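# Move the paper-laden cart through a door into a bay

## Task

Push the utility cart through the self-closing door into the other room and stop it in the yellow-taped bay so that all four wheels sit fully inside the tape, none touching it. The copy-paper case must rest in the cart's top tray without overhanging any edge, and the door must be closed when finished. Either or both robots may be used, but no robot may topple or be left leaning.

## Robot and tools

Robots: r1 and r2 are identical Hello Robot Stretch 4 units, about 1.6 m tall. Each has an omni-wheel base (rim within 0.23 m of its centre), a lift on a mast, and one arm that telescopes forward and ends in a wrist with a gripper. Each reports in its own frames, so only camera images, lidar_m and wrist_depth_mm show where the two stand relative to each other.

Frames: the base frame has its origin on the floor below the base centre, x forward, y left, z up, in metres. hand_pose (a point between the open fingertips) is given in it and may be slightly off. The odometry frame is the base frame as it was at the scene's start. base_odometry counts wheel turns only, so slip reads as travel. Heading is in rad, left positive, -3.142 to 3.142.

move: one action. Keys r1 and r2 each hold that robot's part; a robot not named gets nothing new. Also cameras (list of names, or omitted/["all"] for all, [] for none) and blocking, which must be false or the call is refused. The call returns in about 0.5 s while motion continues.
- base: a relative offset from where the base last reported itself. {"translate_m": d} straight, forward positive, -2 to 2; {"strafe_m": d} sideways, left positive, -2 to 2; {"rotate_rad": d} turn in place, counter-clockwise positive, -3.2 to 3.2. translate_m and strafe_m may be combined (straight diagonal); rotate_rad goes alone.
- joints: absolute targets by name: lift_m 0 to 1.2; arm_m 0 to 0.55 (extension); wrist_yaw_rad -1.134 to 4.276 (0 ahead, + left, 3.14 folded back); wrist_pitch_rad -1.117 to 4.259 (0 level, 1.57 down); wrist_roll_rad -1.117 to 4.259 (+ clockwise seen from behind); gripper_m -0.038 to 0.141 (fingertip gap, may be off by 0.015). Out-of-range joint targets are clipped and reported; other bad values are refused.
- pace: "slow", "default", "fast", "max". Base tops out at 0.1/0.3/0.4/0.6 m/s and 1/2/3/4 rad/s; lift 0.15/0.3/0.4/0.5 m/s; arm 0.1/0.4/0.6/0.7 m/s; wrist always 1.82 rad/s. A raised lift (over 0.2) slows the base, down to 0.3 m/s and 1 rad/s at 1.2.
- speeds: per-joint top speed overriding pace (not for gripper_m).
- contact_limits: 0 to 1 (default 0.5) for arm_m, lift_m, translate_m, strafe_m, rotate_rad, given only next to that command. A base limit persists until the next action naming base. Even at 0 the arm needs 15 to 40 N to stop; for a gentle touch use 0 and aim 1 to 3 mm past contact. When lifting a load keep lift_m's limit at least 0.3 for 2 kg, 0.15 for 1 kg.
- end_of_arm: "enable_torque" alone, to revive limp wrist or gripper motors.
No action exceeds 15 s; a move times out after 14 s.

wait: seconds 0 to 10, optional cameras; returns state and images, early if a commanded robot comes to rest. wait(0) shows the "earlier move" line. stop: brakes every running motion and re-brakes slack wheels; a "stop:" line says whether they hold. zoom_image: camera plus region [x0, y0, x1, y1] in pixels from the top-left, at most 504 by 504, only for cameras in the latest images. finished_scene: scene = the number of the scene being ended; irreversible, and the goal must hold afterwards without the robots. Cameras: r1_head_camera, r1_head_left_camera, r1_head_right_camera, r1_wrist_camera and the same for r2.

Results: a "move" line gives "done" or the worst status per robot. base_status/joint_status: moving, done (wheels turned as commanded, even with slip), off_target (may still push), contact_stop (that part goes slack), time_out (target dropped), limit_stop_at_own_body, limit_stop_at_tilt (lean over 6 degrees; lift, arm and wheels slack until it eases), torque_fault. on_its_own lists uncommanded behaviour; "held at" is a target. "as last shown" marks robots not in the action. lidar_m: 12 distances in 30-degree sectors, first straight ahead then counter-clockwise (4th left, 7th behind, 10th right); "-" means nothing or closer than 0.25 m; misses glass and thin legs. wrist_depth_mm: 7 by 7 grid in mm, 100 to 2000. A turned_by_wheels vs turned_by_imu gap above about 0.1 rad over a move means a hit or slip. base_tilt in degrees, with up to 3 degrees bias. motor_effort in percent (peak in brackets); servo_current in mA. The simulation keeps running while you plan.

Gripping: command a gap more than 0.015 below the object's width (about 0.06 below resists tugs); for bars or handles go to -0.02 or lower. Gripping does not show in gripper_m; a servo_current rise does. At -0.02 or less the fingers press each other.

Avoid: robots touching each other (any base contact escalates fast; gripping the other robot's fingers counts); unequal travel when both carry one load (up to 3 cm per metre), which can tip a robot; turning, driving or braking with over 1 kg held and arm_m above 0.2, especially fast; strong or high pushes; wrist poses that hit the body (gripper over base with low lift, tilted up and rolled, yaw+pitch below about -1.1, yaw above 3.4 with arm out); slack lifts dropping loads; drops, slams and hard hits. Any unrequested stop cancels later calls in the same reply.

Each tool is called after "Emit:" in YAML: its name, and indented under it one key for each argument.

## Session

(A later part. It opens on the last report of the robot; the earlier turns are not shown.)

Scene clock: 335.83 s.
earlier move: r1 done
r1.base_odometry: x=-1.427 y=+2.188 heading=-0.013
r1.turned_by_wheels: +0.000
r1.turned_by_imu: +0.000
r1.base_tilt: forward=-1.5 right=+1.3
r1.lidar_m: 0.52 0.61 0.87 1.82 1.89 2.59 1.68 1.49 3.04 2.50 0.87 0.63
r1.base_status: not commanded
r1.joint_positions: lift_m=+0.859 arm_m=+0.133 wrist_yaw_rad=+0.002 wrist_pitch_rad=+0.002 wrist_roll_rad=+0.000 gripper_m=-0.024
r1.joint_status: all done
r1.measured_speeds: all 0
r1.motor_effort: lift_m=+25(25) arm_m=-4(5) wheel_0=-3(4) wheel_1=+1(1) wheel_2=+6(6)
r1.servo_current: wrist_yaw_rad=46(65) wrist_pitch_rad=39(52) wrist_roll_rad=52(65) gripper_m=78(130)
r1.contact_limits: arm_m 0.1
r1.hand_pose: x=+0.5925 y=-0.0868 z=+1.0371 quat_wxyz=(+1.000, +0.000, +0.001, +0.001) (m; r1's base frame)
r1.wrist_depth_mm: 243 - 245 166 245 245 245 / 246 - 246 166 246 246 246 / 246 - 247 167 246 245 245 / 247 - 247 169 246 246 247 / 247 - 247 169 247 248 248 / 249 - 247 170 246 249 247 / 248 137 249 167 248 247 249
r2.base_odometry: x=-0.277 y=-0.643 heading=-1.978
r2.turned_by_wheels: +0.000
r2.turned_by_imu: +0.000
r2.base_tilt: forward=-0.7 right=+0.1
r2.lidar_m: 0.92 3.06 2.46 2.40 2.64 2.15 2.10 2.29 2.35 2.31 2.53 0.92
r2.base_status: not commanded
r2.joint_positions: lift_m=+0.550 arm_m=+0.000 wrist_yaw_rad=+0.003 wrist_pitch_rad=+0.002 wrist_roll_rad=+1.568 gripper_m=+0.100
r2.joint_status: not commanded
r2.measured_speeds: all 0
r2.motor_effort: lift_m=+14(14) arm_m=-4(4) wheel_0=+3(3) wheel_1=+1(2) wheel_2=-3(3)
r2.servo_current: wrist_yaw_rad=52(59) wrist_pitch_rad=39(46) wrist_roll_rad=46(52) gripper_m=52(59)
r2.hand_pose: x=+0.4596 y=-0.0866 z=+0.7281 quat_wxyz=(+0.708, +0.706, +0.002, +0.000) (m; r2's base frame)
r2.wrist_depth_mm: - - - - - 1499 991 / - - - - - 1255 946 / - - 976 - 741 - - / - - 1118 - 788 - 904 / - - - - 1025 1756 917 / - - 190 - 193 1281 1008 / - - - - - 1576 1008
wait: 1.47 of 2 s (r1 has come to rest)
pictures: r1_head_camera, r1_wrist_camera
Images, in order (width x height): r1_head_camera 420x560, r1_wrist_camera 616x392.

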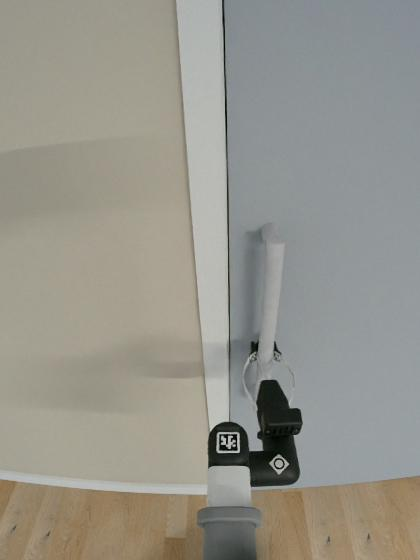

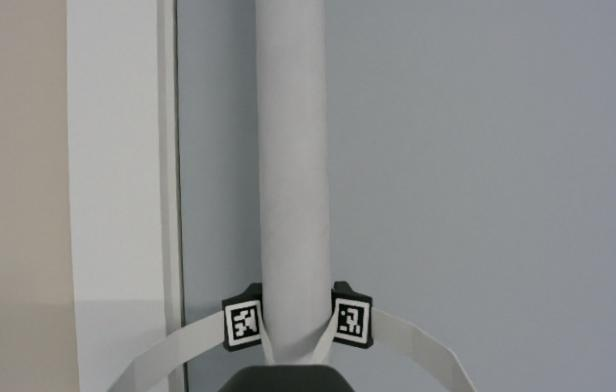

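Emit:
move:
  blocking: false
  cameras: []
  r1: {"base":{"translate_m":-0.283,"strafe_m":-0.152},"joints":{"wrist_yaw_rad":0.28},"speeds":{"wrist_yaw_rad":0.1},"pace":"slow","contact_limits":{"translate_m":0.8}}

Emit:
wait:
  seconds: 5
  cameras: ["r1_head_camera"]

Emit:
move:
  blocking: false
  cameras: []
  r1: {"base":{"translate_m":-0.22,"strafe_m":-0.24},"joints":{"wrist_yaw_rad":0.5585},"speeds":{"wrist_yaw_rad":0.1},"pace":"slow","contact_limits":{"translate_m":0.8}}

Emit:
wait:
  seconds: 5
  cameras: ["r1_head_camera","r1_wrist_camera","r2_head_camera"]

Scene clock: 368.83 s.
move: r1 moving
r1.base_odometry: x=-1.440 y=+2.182 heading=-0.013
r1.turned_by_wheels: +0.000
r1.turned_by_imu: -0.012
r1.base_tilt: forward=-1.5 right=+1.3
r1.lidar_m: 0.51 0.60 0.86 1.84 1.89 2.57 1.72 1.48 3.07 2.64 0.92 0.62
r1.base_status: translate_m moving; strafe_m moving
r1.joint_positions: lift_m=+0.859 arm_m=+0.133 wrist_yaw_rad=+0.044 wrist_pitch_rad=+0.002 wrist_roll_rad=+0.000 gripper_m=-0.024
r1.joint_status: wrist_yaw_rad moving
r1.measured_speeds: translate_m=-0.048 strafe_m=-0.026 rotate_rad=+0.002 lift_m=+0.000 arm_m=+0.000 wrist_yaw_rad=+0.099 wrist_pitch_rad=+0.000 wrist_roll_rad=+0.000
r1.motor_effort: lift_m=+25(25) arm_m=-4(4) wheel_0=-7(9) wheel_1=-12(12) wheel_2=+15(15)
r1.servo_current: wrist_yaw_rad=52(72) wrist_pitch_rad=33(46) wrist_roll_rad=52(59) gripper_m=72(85)
r1.contact_limits: arm_m 0.1; translate_m 0.8
r1.hand_pose: x=+0.5959 y=-0.0746 z=+1.0371 quat_wxyz=(+1.000, +0.000, +0.001, +0.022) (m; r1's base frame)
r1.wrist_depth_mm: 256 - 246 167 244 242 242 / 256 - 248 167 245 245 241 / 256 - 249 168 245 245 244 / 258 - 248 169 247 245 243 / 257 - 249 170 246 247 245 / 258 - 249 168 246 246 246 / 262 137 250 167 248 246 247
r2: as last shown
r2.lidar_m: 0.92 3.10 2.45 2.39 2.66 2.13 2.11 2.30 2.34 2.32 2.50 0.92
r2.motor_effort: lift_m=+14(14) arm_m=-4(4) wheel_0=+3(3) wheel_1=+2(2) wheel_2=-3(3)
r2.servo_current: wrist_yaw_rad=46(52) wrist_pitch_rad=39(46) wrist_roll_rad=46(59) gripper_m=52(59)
r2.wrist_depth_mm: - - - - - 1430 991 / - - - - - 1281 960 / - - 976 - 741 - - / - - 1118 - 788 - 917 / - - - - 1025 1708 917 / - - 190 - 193 1281 1025 / - - - - - 1537 1025
pictures: none
No camera images: "cameras" was empty.

Scene clock: 372.70 s.
earlier move: r1 done
r1.base_odometry: x=-1.712 y=+2.040 heading=-0.011
r1.turned_by_wheels: +0.002
r1.turned_by_imu: -0.001
r1.base_tilt: forward=-1.5 right=+1.3
r1.lidar_m: 0.51 0.90 1.20 1.95 2.04 2.77 1.29 1.17 2.90 2.75 1.25 0.69
r1.base_status: done
r1.joint_positions: lift_m=+0.859 arm_m=+0.133 wrist_yaw_rad=+0.290 wrist_pitch_rad=+0.002 wrist_roll_rad=+0.000 gripper_m=-0.024
r1.joint_status: all done
r1.measured_speeds: all 0
r1.motor_effort: lift_m=+25(25) arm_m=-4(4) wheel_0=+7(9) wheel_1=-4(13) wheel_2=+18(19)
r1.servo_current: wrist_yaw_rad=65(72) wrist_pitch_rad=39(52) wrist_roll_rad=52(65) gripper_m=72(85)
r1.contact_limits: arm_m 0.1; translate_m 0.8
r1.hand_pose: x=+0.6053 y=-0.0013 z=+1.0371 quat_wxyz=(+0.989, +0.000, +0.001, +0.145) (m; r1's base frame)
r1.wrist_depth_mm: - - 245 177 245 244 245 / - - 246 174 246 244 244 / - - 247 173 246 245 244 / - - 247 172 247 246 246 / - - 249 172 247 246 247 / - - 186 171 247 248 248 / - 138 250 167 171 249 249
r2.base_odometry: x=-0.277 y=-0.643 heading=-1.978
r2.turned_by_wheels: +0.000
r2.turned_by_imu: +0.001
r2.base_tilt: forward=-0.7 right=+0.0
r2.lidar_m: 0.92 3.08 2.43 2.38 2.65 2.13 2.09 2.29 2.35 2.31 2.54 0.94
r2.base_status: not commanded
r2.joint_positions: lift_m=+0.550 arm_m=+0.000 wrist_yaw_rad=+0.003 wrist_pitch_rad=+0.002 wrist_roll_rad=+1.568 gripper_m=+0.100
r2.joint_status: not commanded
r2.measured_speeds: all 0
r2.motor_effort: lift_m=+14(14) arm_m=-4(4) wheel_0=+3(3) wheel_1=+2(2) wheel_2=-3(3)
r2.servo_current: wrist_yaw_rad=52(65) wrist_pitch_rad=46(46) wrist_roll_rad=52(65) gripper_m=52(59)
r2.hand_pose: x=+0.4596 y=-0.0866 z=+0.7281 quat_wxyz=(+0.708, +0.706, +0.002, +0.000) (m; r2's base frame)
r2.wrist_depth_mm: - - - - - 1430 991 / - - - - - 1281 960 / - - 960 - 741 - - / - - 1118 - 798 - 917 / - - - - 1025 1708 904 / - - 190 - 194 1281 1025 / - - - - - 1576 1008
wait: 3.87 of 5 s (r1 has come to rest)
pictures: r1_head_camera
Images, in order (width x height): r1_head_camera 420x560.

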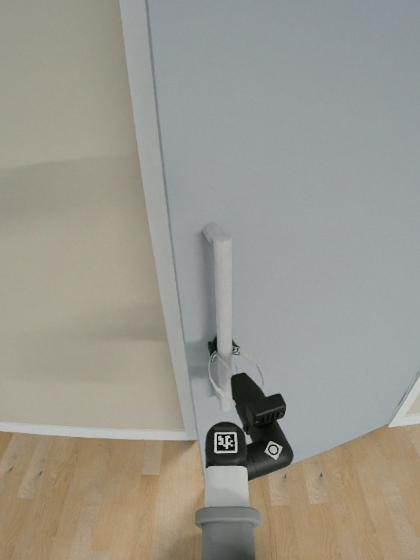

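Scene clock: 373.20 s.
move: r1 moving
r1.base_odometry: x=-1.721 y=+2.030 heading=-0.009
r1.turned_by_wheels: +0.002
r1.turned_by_imu: +0.002
r1.base_tilt: forward=-1.5 right=+1.2
r1.lidar_m: 0.55 0.92 1.27 1.99 2.04 2.78 1.25 1.15 2.90 2.74 1.29 0.72
r1.base_status: translate_m moving; strafe_m moving
r1.joint_positions: lift_m=+0.859 arm_m=+0.133 wrist_yaw_rad=+0.330 wrist_pitch_rad=+0.002 wrist_roll_rad=+0.000 gripper_m=-0.024
r1.joint_status: wrist_yaw_rad moving
r1.measured_speeds: translate_m=-0.034 strafe_m=-0.036 rotate_rad=-0.003 lift_m=+0.000 arm_m=+0.000 wrist_yaw_rad=+0.094 wrist_pitch_rad=+0.000 wrist_roll_rad=+0.000
r1.motor_effort: lift_m=+25(25) arm_m=-4(4) wheel_0=+10(13) wheel_1=-6(10) wheel_2=+20(20)
r1.servo_current: wrist_yaw_rad=46(72) wrist_pitch_rad=46(52) wrist_roll_rad=39(59) gripper_m=72(78)
r1.contact_limits: arm_m 0.1; translate_m 0.8
r1.hand_pose: x=+0.6051 y=+0.0108 z=+1.0371 quat_wxyz=(+0.986, +0.000, +0.001, +0.164) (m; r1's base frame)
r1.wrist_depth_mm: - - 246 171 243 241 240 / - - 248 166 245 242 240 / - - 248 170 245 243 241 / - - 249 169 245 244 243 / - - 250 170 246 245 243 / - - 184 170 247 246 244 / - 142 251 167 247 245 244
r2: as last shown
r2.turned_by_imu: +0.000
r2.base_tilt: forward=-0.7 right=+0.1
r2.lidar_m: 0.92 3.12 2.45 2.39 2.64 2.13 2.09 2.28 2.34 2.31 2.52 0.92
r2.motor_effort: lift_m=+14(14) arm_m=-4(4) wheel_0=+2(3) wheel_1=+1(2) wheel_2=-3(3)
r2.servo_current: wrist_yaw_rad=59(59) wrist_pitch_rad=39(46) wrist_roll_rad=39(52) gripper_m=52(52)
r2.wrist_depth_mm: - - - - - 1464 991 / - - - - - 1281 960 / - - 991 - 732 - - / - - 1118 - 788 - 946 / - - - - 1008 1708 931 / - - 190 - 193 1255 1025 / - - - - - 1576 1008
pictures: none
No camera images: "cameras" was empty.

Scene clock: 378.10 s.
earlier move: r1 done
r1.base_odometry: x=-1.934 y=+1.802 heading=-0.009
r1.turned_by_wheels: +0.000
r1.turned_by_imu: +0.110
r1.base_tilt: forward=-1.6 right=+1.2
r1.lidar_m: 0.53 0.59 1.67 2.19 2.38 3.45 0.94 1.08 2.59 2.52 1.39 0.79
r1.base_status: done
r1.joint_positions: lift_m=+0.859 arm_m=+0.133 wrist_yaw_rad=+0.573 wrist_pitch_rad=+0.002 wrist_roll_rad=+0.000 gripper_m=-0.024
r1.joint_status: all done
r1.measured_speeds: all 0
r1.motor_effort: lift_m=+25(25) arm_m=-5(6) wheel_0=+11(25) wheel_1=+1(10) wheel_2=+13(23)
r1.servo_current: wrist_yaw_rad=91(104) wrist_pitch_rad=46(52) wrist_roll_rad=46(72) gripper_m=65(85)
r1.contact_limits: arm_m 0.1; translate_m 0.8
r1.hand_pose: x=+0.5938 y=+0.0830 z=+1.0371 quat_wxyz=(+0.959, +0.000, +0.001, +0.283) (m; r1's base frame)
r1.wrist_depth_mm: - - 253 240 234 227 222 / 1863 - 253 177 236 227 222 / 1921 - 256 174 236 229 223 / 1921 - 256 173 237 229 224 / - - 256 172 238 229 224 / 1863 - 183 172 236 231 225 / - 139 257 168 164 229 224
r2.base_odometry: x=-0.277 y=-0.643 heading=-1.978
r2.turned_by_wheels: +0.000
r2.turned_by_imu: +0.001
r2.base_tilt: forward=-0.7 right=+0.1
r2.lidar_m: 0.92 3.08 2.44 2.40 2.65 2.14 2.10 2.26 2.33 2.31 2.51 0.94
r2.base_status: not commanded
r2.joint_positions: lift_m=+0.550 arm_m=+0.000 wrist_yaw_rad=+0.003 wrist_pitch_rad=+0.002 wrist_roll_rad=+1.568 gripper_m=+0.100
r2.joint_status: not commanded
r2.measured_speeds: all 0
r2.motor_effort: lift_m=+14(14) arm_m=-4(4) wheel_0=+3(3) wheel_1=+2(2) wheel_2=-2(3)
r2.servo_current: wrist_yaw_rad=52(65) wrist_pitch_rad=39(52) wrist_roll_rad=46(59) gripper_m=52(59)
r2.hand_pose: x=+0.4596 y=-0.0866 z=+0.7281 quat_wxyz=(+0.708, +0.706, +0.002, +0.000) (m; r2's base frame)
r2.wrist_depth_mm: - - - - - 1464 991 / - - - - - 1308 960 / - - 1008 - 732 - - / - - 1138 - 798 - 904 / - - - - 1008 1756 904 / - - 190 - 193 1308 1008 / - - - - - 1537 1008
wait: 4.90 of 5 s (r1 has come to rest)
pictures: r1_head_camera, r1_wrist_camera, r2_head_camera
Images, in order (width x height): r1_head_camera 420x560, r1_wrist_camera 616x392, r2_head_camera 420x560.

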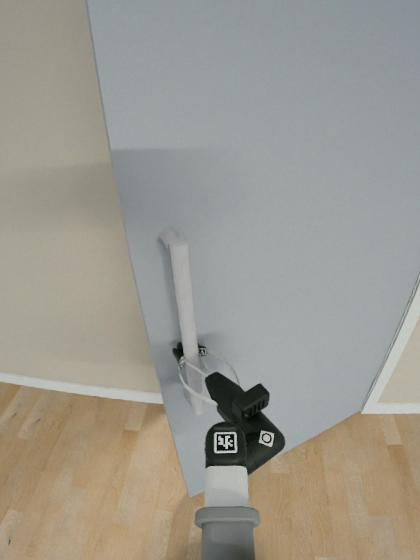

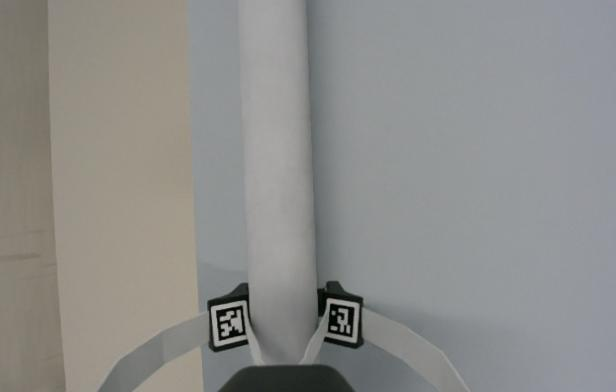

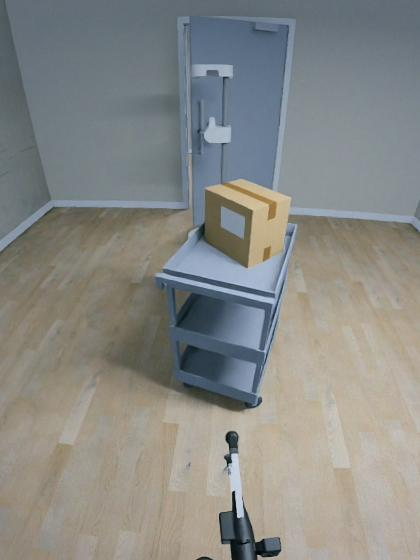

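Emit:
move:
  blocking: false
  cameras: []
  r1: {"base":{"translate_m":-0.162,"strafe_m":-0.287},"joints":{"wrist_yaw_rad":0.8},"speeds":{"wrist_yaw_rad":0.08},"pace":"slow","contact_limits":{"translate_m":0.8}}

Emit:
wait:
  seconds: 5
  cameras: ["r1_head_camera","r1_wrist_camera","r2_head_camera"]

Scene clock: 384.47 s.
move: r1 moving
r1.base_odometry: x=-1.940 y=+1.791 heading=-0.007
r1.turned_by_wheels: +0.002
r1.turned_by_imu: +0.002
r1.base_tilt: forward=-1.5 right=+1.2
r1.lidar_m: 0.49 0.59 1.69 2.20 2.36 3.47 0.95 1.08 2.57 2.52 1.41 0.76
r1.base_status: translate_m moving; strafe_m moving
r1.joint_positions: lift_m=+0.859 arm_m=+0.133 wrist_yaw_rad=+0.601 wrist_pitch_rad=+0.002 wrist_roll_rad=+0.000 gripper_m=-0.024
r1.joint_status: wrist_yaw_rad moving
r1.measured_speeds: translate_m=-0.023 strafe_m=-0.042 rotate_rad=+0.000 lift_m=+0.000 arm_m=+0.000 wrist_yaw_rad=+0.083 wrist_pitch_rad=+0.000 wrist_roll_rad=+0.000
r1.motor_effort: lift_m=+25(25) arm_m=-5(6) wheel_0=+17(17) wheel_1=-6(8) wheel_2=+18(18)
r1.servo_current: wrist_yaw_rad=65(85) wrist_pitch_rad=39(46) wrist_roll_rad=39(59) gripper_m=72(78)
r1.contact_limits: arm_m 0.1; translate_m 0.8
r1.hand_pose: x=+0.5914 y=+0.0909 z=+1.0371 quat_wxyz=(+0.955, +0.000, +0.001, +0.296) (m; r1's base frame)
r1.wrist_depth_mm: - - 256 176 236 225 220 / 1921 - 254 173 236 227 220 / 1921 - 255 173 236 227 220 / 1921 - 257 172 236 229 222 / - - 257 170 237 229 222 / 1983 - 183 172 236 229 222 / - 136 256 168 177 227 223
r2: as last shown
r2.turned_by_imu: +0.000
r2.base_tilt: forward=-0.7 right=+0.0
r2.lidar_m: 0.92 3.11 2.45 2.40 2.66 2.13 2.10 2.31 2.34 2.32 2.53 0.94
r2.motor_effort: lift_m=+14(14) arm_m=-4(4) wheel_0=+3(3) wheel_1=+2(2) wheel_2=-3(3)
r2.servo_current: wrist_yaw_rad=39(59) wrist_pitch_rad=39(46) wrist_roll_rad=46(52) gripper_m=52(59)
r2.wrist_depth_mm: - - - - - 1430 1008 / - - - - - 1255 960 / - - 991 - 741 - - / - - 1118 - 798 - 917 / - - - - 1025 1756 904 / - - 190 - 193 1281 1008 / - - - - - 1576 991
pictures: none
No camera images: "cameras" was empty.

Scene clock: 389.20 s.
earlier move: r1 done
r1.base_odometry: x=-2.097 y=+1.516 heading=-0.007
r1.turned_by_wheels: +0.000
r1.turned_by_imu: +0.311
r1.base_tilt: forward=-1.5 right=+1.2
r1.lidar_m: 0.51 0.54 2.47 2.50 3.18 0.95 1.05 2.44 2.21 1.76 1.15 0.70
r1.base_status: done
r1.joint_positions: lift_m=+0.860 arm_m=+0.133 wrist_yaw_rad=+0.812 wrist_pitch_rad=+0.002 wrist_roll_rad=+0.000 gripper_m=-0.024
r1.joint_status: all done
r1.measured_speeds: all 0
r1.motor_effort: lift_m=+24(25) arm_m=-7(7) wheel_0=+10(26) wheel_1=+1(8) wheel_2=+14(25)
r1.servo_current: wrist_yaw_rad=72(98) wrist_pitch_rad=39(52) wrist_roll_rad=65(72) gripper_m=65(78)
r1.contact_limits: arm_m 0.1; translate_m 0.8
r1.hand_pose: x=+0.5661 y=+0.1492 z=+1.0371 quat_wxyz=(+0.919, +0.000, +0.001, +0.395) (m; r1's base frame)
r1.wrist_depth_mm: - - - 176 218 193 178 / - - - 174 220 195 179 / - - - 173 220 196 180 / - - - 173 221 196 181 / - - - 172 223 196 181 / - - 187 171 211 198 182 / - - - 168 216 191 182
r2.base_odometry: x=-0.277 y=-0.643 heading=-1.978
r2.turned_by_wheels: +0.000
r2.turned_by_imu: +0.001
r2.base_tilt: forward=-0.7 right=+0.0
r2.lidar_m: 0.94 3.09 2.49 2.40 2.64 2.15 2.11 2.29 2.35 2.31 2.54 0.94
r2.base_status: not commanded
r2.joint_positions: lift_m=+0.550 arm_m=+0.000 wrist_yaw_rad=+0.003 wrist_pitch_rad=+0.002 wrist_roll_rad=+1.568 gripper_m=+0.100
r2.joint_status: not commanded
r2.measured_speeds: all 0
r2.motor_effort: lift_m=+14(14) arm_m=-4(4) wheel_0=+3(3) wheel_1=+2(2) wheel_2=-3(3)
r2.servo_current: wrist_yaw_rad=59(72) wrist_pitch_rad=39(46) wrist_roll_rad=59(65) gripper_m=52(59)
r2.hand_pose: x=+0.4596 y=-0.0866 z=+0.7281 quat_wxyz=(+0.708, +0.706, +0.002, +0.000) (m; r2's base frame)
r2.wrist_depth_mm: - - - - - 1430 991 / - - - - - 1281 946 / - - 991 - 741 - - / - - 1118 - 788 - 904 / - - - - 1025 1708 917 / - - 190 - 193 1281 1008 / - - - - - 1576 1008
wait: 4.73 of 5 s (r1 has come to rest)
pictures: r1_head_camera, r1_wrist_camera, r2_head_camera
Images, in order (width x height): r1_head_camera 420x560, r1_wrist_camera 616x392, r2_head_camera 420x560.

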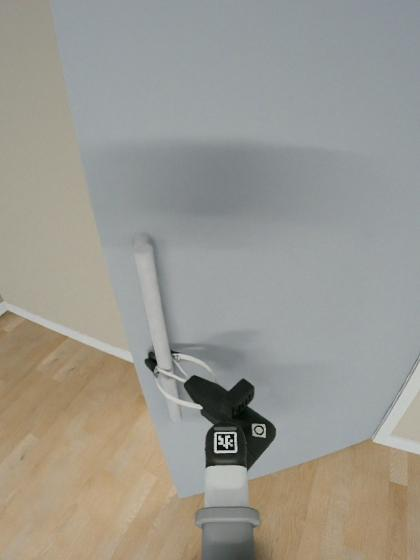

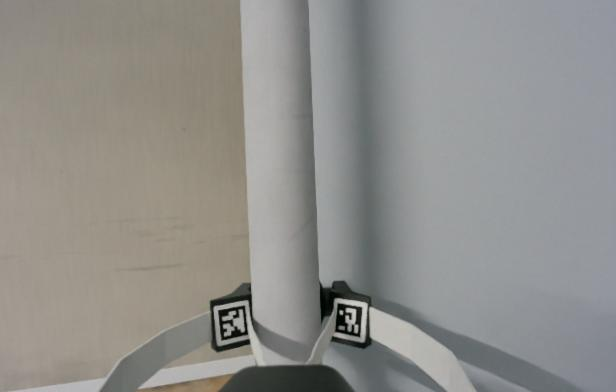

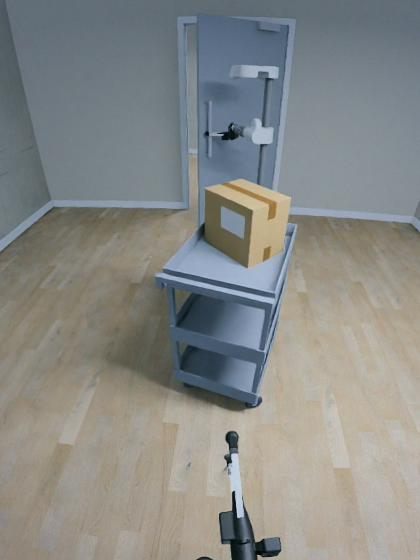

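Emit:
move:
  blocking: false
  cameras: []
  r1: {"base":{"translate_m":-0.34,"strafe_m":-0.23},"pace":"slow","contact_limits":{"translate_m":0.8}}

Emit:
wait:
  seconds: 6
  cameras: ["r1_head_camera","r1_wrist_camera","r2_head_camera"]

Scene clock: 400.10 s.
move: r1 moving
r1.base_odometry: x=-2.109 y=+1.509 heading=-0.005
r1.turned_by_wheels: +0.002
r1.turned_by_imu: +0.004
r1.base_tilt: forward=-1.6 right=+1.2
r1.lidar_m: 0.52 0.54 2.49 2.52 3.20 0.96 1.06 2.42 2.23 1.75 1.15 0.71
r1.base_status: translate_m moving; strafe_m moving
r1.joint_positions: lift_m=+0.860 arm_m=+0.133 wrist_yaw_rad=+0.812 wrist_pitch_rad=+0.002 wrist_roll_rad=+0.000 gripper_m=-0.024
r1.joint_status: not commanded
r1.measured_speeds: translate_m=-0.045 strafe_m=-0.031 rotate_rad=+0.002 lift_m=+0.000 arm_m=+0.000 wrist_yaw_rad=+0.000 wrist_pitch_rad=+0.000 wrist_roll_rad=+0.000
r1.motor_effort: lift_m=+24(25) arm_m=-7(7) wheel_0=+16(16) wheel_1=-6(8) wheel_2=+19(21)
r1.servo_current: wrist_yaw_rad=65(85) wrist_pitch_rad=39(46) wrist_roll_rad=46(52) gripper_m=65(72)
r1.contact_limits: arm_m 0.1; translate_m 0.8
r1.hand_pose: x=+0.5661 y=+0.1492 z=+1.0371 quat_wxyz=(+0.919, +0.000, +0.001, +0.395) (m; r1's base frame)
r1.wrist_depth_mm: - - - 169 217 194 179 / - - - 173 220 195 180 / - - - 173 220 196 181 / - - - 172 222 197 181 / - - - 172 222 198 182 / - - 186 171 213 198 183 / - - - 169 217 192 183
r2: as last shown
r2.turned_by_imu: +0.000
r2.base_tilt: forward=-0.7 right=+0.1
r2.lidar_m: 0.93 3.11 2.46 2.37 2.65 2.13 2.10 2.29 2.34 2.30 2.51 0.91
r2.servo_current: wrist_yaw_rad=52(52) wrist_pitch_rad=39(46) wrist_roll_rad=46(52) gripper_m=52(52)
r2.wrist_depth_mm: - - - - - 1464 991 / - - - - - 1281 960 / - - 1008 - 732 - - / - - 1118 - 788 - 917 / - - - - 1025 1708 904 / - - 189 - 193 1281 1008 / - - - - - 1618 1008
pictures: none
No camera images: "cameras" was empty.

Scene clock: 404.90 s.
earlier move: r1 done
r1.base_odometry: x=-2.438 y=+1.288 heading=-0.004
r1.turned_by_wheels: +0.000
r1.turned_by_imu: +0.163
r1.base_tilt: forward=-1.5 right=+1.3
r1.lidar_m: 0.52 0.52 2.82 2.98 0.91 0.91 2.63 1.98 1.91 1.66 1.21 0.80
r1.base_status: done
r1.joint_positions: lift_m=+0.860 arm_m=+0.133 wrist_yaw_rad=+0.812 wrist_pitch_rad=+0.002 wrist_roll_rad=+0.000 gripper_m=-0.024
r1.joint_status: not commanded
r1.measured_speeds: all 0
r1.motor_effort: lift_m=+25(25) arm_m=-6(8) wheel_0=+18(21) wheel_1=+2(9) wheel_2=+14(24)
r1.servo_current: wrist_yaw_rad=59(98) wrist_pitch_rad=39(52) wrist_roll_rad=39(72) gripper_m=72(78)
r1.contact_limits: arm_m 0.1; translate_m 0.8
r1.hand_pose: x=+0.5660 y=+0.1492 z=+1.0371 quat_wxyz=(+0.919, +0.000, +0.001, +0.395) (m; r1's base frame)
r1.wrist_depth_mm: - - 268 171 223 208 195 / - - 268 235 224 208 196 / - - - 177 224 208 196 / - - - 169 226 208 196 / - - - 174 227 210 198 / - - 183 173 224 210 198 / - 156 273 167 169 204 198
r2.base_odometry: x=-0.277 y=-0.643 heading=-1.978
r2.turned_by_wheels: +0.000
r2.turned_by_imu: +0.001
r2.base_tilt: forward=-0.7 right=+0.1
r2.lidar_m: 0.94 3.07 2.48 2.38 2.65 2.14 2.10 2.27 2.34 2.32 2.54 0.94
r2.base_status: not commanded
r2.joint_positions: lift_m=+0.550 arm_m=+0.000 wrist_yaw_rad=+0.003 wrist_pitch_rad=+0.002 wrist_roll_rad=+1.568 gripper_m=+0.100
r2.joint_status: not commanded
r2.measured_speeds: all 0
r2.motor_effort: lift_m=+14(14) arm_m=-3(4) wheel_0=+3(3) wheel_1=+2(2) wheel_2=-2(3)
r2.servo_current: wrist_yaw_rad=39(59) wrist_pitch_rad=46(46) wrist_roll_rad=52(65) gripper_m=46(59)
r2.hand_pose: x=+0.4596 y=-0.0866 z=+0.7281 quat_wxyz=(+0.708, +0.706, +0.002, +0.000) (m; r2's base frame)
r2.wrist_depth_mm: - - - - - 1499 991 / - - - - - 1281 960 / - - 991 - 741 - - / - - 1138 - 809 - 917 / - - - - 1025 1756 917 / - - 190 - 193 1281 1008 / - - - - - 1618 1025
wait: 4.80 of 6 s (r1 has come to rest)
pictures: r1_head_camera, r1_wrist_camera, r2_head_camera
Images, in order (width x height): r1_head_camera 420x560, r1_wrist_camera 616x392, r2_head_camera 420x560.

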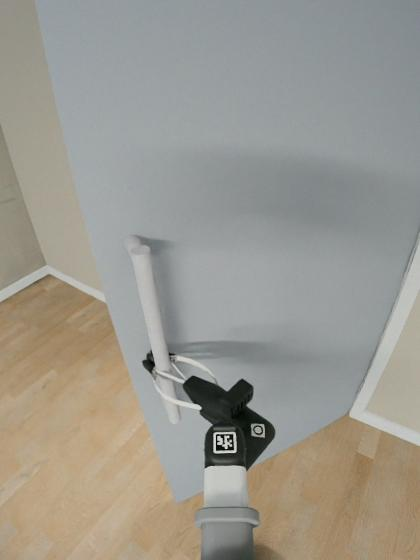

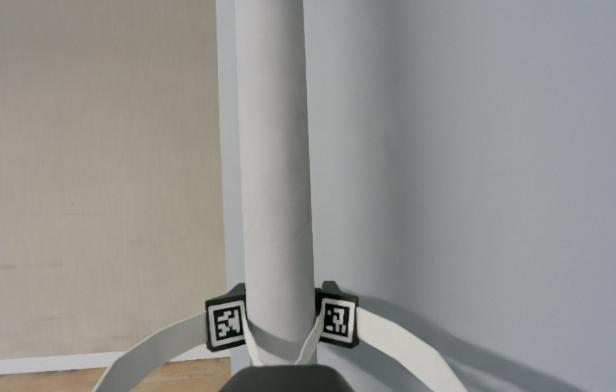

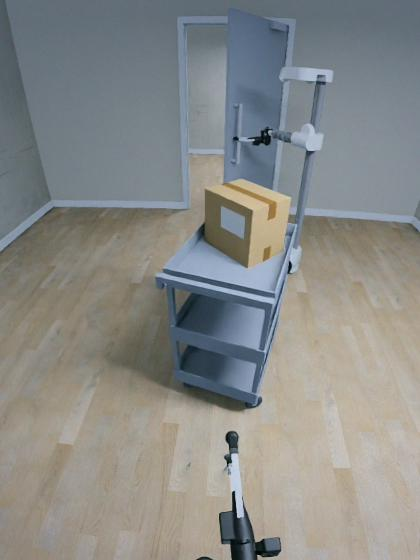

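Emit:
move:
  blocking: false
  cameras: []
  r1: {"base":{"translate_m":-0.33,"strafe_m":-0.34},"pace":"slow","contact_limits":{"translate_m":0.8}}

Emit:
wait:
  seconds: 6
  cameras: ["r1_head_camera","r1_wrist_camera","r2_head_camera"]

Scene clock: 412.07 s.
move: r1 moving
r1.base_odometry: x=-2.447 y=+1.279 heading=-0.001
r1.turned_by_wheels: +0.003
r1.turned_by_imu: +0.011
r1.base_tilt: forward=-1.5 right=+1.2
r1.lidar_m: 0.51 0.51 2.82 3.00 0.90 0.91 2.58 1.95 1.88 1.65 1.22 0.79
r1.base_status: translate_m moving; strafe_m moving
r1.joint_positions: lift_m=+0.860 arm_m=+0.133 wrist_yaw_rad=+0.812 wrist_pitch_rad=+0.002 wrist_roll_rad=+0.000 gripper_m=-0.024
r1.joint_status: not commanded
r1.measured_speeds: translate_m=-0.036 strafe_m=-0.037 rotate_rad=+0.003 lift_m=+0.000 arm_m=+0.000 wrist_yaw_rad=+0.000 wrist_pitch_rad=+0.000 wrist_roll_rad=+0.000
r1.motor_effort: lift_m=+24(25) arm_m=-6(6) wheel_0=+19(21) wheel_1=-4(6) wheel_2=+18(19)
r1.servo_current: wrist_yaw_rad=85(85) wrist_pitch_rad=46(52) wrist_roll_rad=52(65) gripper_m=65(78)
r1.contact_limits: arm_m 0.1; translate_m 0.8
r1.hand_pose: x=+0.5660 y=+0.1492 z=+1.0371 quat_wxyz=(+0.919, +0.000, +0.001, +0.395) (m; r1's base frame)
r1.wrist_depth_mm: - - 270 170 223 208 195 / - - 270 236 224 209 196 / - - - 175 226 208 196 / - - - 174 227 209 197 / - - - 173 227 209 198 / - - 186 171 224 209 198 / - 156 268 168 170 203 198
r2: as last shown
r2.turned_by_imu: +0.000
r2.base_tilt: forward=-0.6 right=+0.1
r2.lidar_m: 0.91 3.08 2.47 2.39 2.65 2.13 2.11 2.31 2.35 2.32 2.53 0.94
r2.motor_effort: lift_m=+14(14) arm_m=-4(4) wheel_0=+3(3) wheel_1=+1(2) wheel_2=-3(3)
r2.servo_current: wrist_yaw_rad=52(59) wrist_pitch_rad=46(46) wrist_roll_rad=46(52) gripper_m=52(59)
r2.wrist_depth_mm: - - - - - 1430 976 / - - - - - 1255 946 / - - 976 - 741 - - / - - 1118 - 809 - 917 / - - - - 1025 1756 904 / - - 190 - 193 1308 1025 / - - - - - 1576 1008
pictures: none
No camera images: "cameras" was empty.

Scene clock: 417.57 s.
earlier move: r1 done
r1.base_odometry: x=-2.768 y=+0.949 heading=-0.001
r1.turned_by_wheels: +0.000
r1.turned_by_imu: +0.328
r1.base_tilt: forward=-1.6 right=+1.2
r1.lidar_m: 0.50 0.49 3.26 1.11 1.41 2.58 1.64 1.50 1.52 1.23 1.11 0.77
r1.base_status: done
r1.joint_positions: lift_m=+0.860 arm_m=+0.133 wrist_yaw_rad=+0.815 wrist_pitch_rad=+0.002 wrist_roll_rad=+0.000 gripper_m=-0.024
r1.joint_status: not commanded
r1.measured_speeds: all 0
r1.motor_effort: lift_m=+24(25) arm_m=-5(7) wheel_0=+21(28) wheel_1=+4(7) wheel_2=+14(24)
r1.servo_current: wrist_yaw_rad=85(104) wrist_pitch_rad=46(52) wrist_roll_rad=46(72) gripper_m=65(78)
r1.contact_limits: arm_m 0.1; translate_m 0.8
r1.hand_pose: x=+0.5654 y=+0.1499 z=+1.0372 quat_wxyz=(+0.918, +0.000, +0.001, +0.396) (m; r1's base frame)
r1.wrist_depth_mm: - - 267 231 221 206 191 / - - 267 232 222 204 191 / - - - 233 223 205 193 / - - - 171 224 206 193 / - - - 237 224 206 195 / - - 182 178 222 208 195 / - 160 272 167 148 202 195
r2.base_odometry: x=-0.277 y=-0.643 heading=-1.978
r2.turned_by_wheels: +0.000
r2.turned_by_imu: +0.001
r2.base_tilt: forward=-0.7 right=+0.1
r2.lidar_m: 0.94 3.11 2.45 2.39 2.62 2.13 2.09 2.28 2.33 2.32 2.51 0.94
r2.base_status: not commanded
r2.joint_positions: lift_m=+0.550 arm_m=+0.000 wrist_yaw_rad=+0.003 wrist_pitch_rad=+0.002 wrist_roll_rad=+1.568 gripper_m=+0.100
r2.joint_status: not commanded
r2.measured_speeds: all 0
r2.motor_effort: lift_m=+14(14) arm_m=-4(4) wheel_0=+3(3) wheel_1=+1(2) wheel_2=-3(3)
r2.servo_current: wrist_yaw_rad=59(65) wrist_pitch_rad=33(46) wrist_roll_rad=52(59) gripper_m=46(59)
r2.hand_pose: x=+0.4596 y=-0.0866 z=+0.7281 quat_wxyz=(+0.708, +0.706, +0.002, +0.000) (m; r2's base frame)
r2.wrist_depth_mm: - - - - - 1464 991 / - - - - - 1281 946 / - - 991 - 741 - - / - - 1098 - 798 - 917 / - - - - 1025 1708 904 / - - 190 - 193 1281 1008 / - - - - - 1537 1008
wait: 5.50 of 6 s (r1 has come to rest)
pictures: r1_head_camera, r1_wrist_camera, r2_head_camera
Images, in order (width x height): r1_head_camera 420x560, r1_wrist_camera 616x392, r2_head_camera 420x560.

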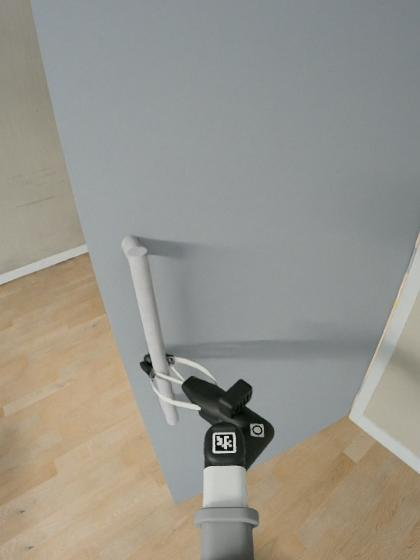

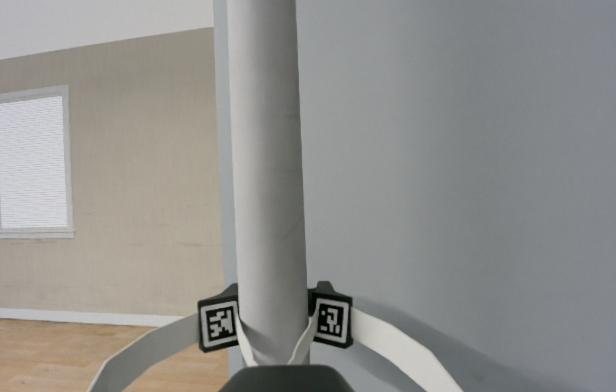

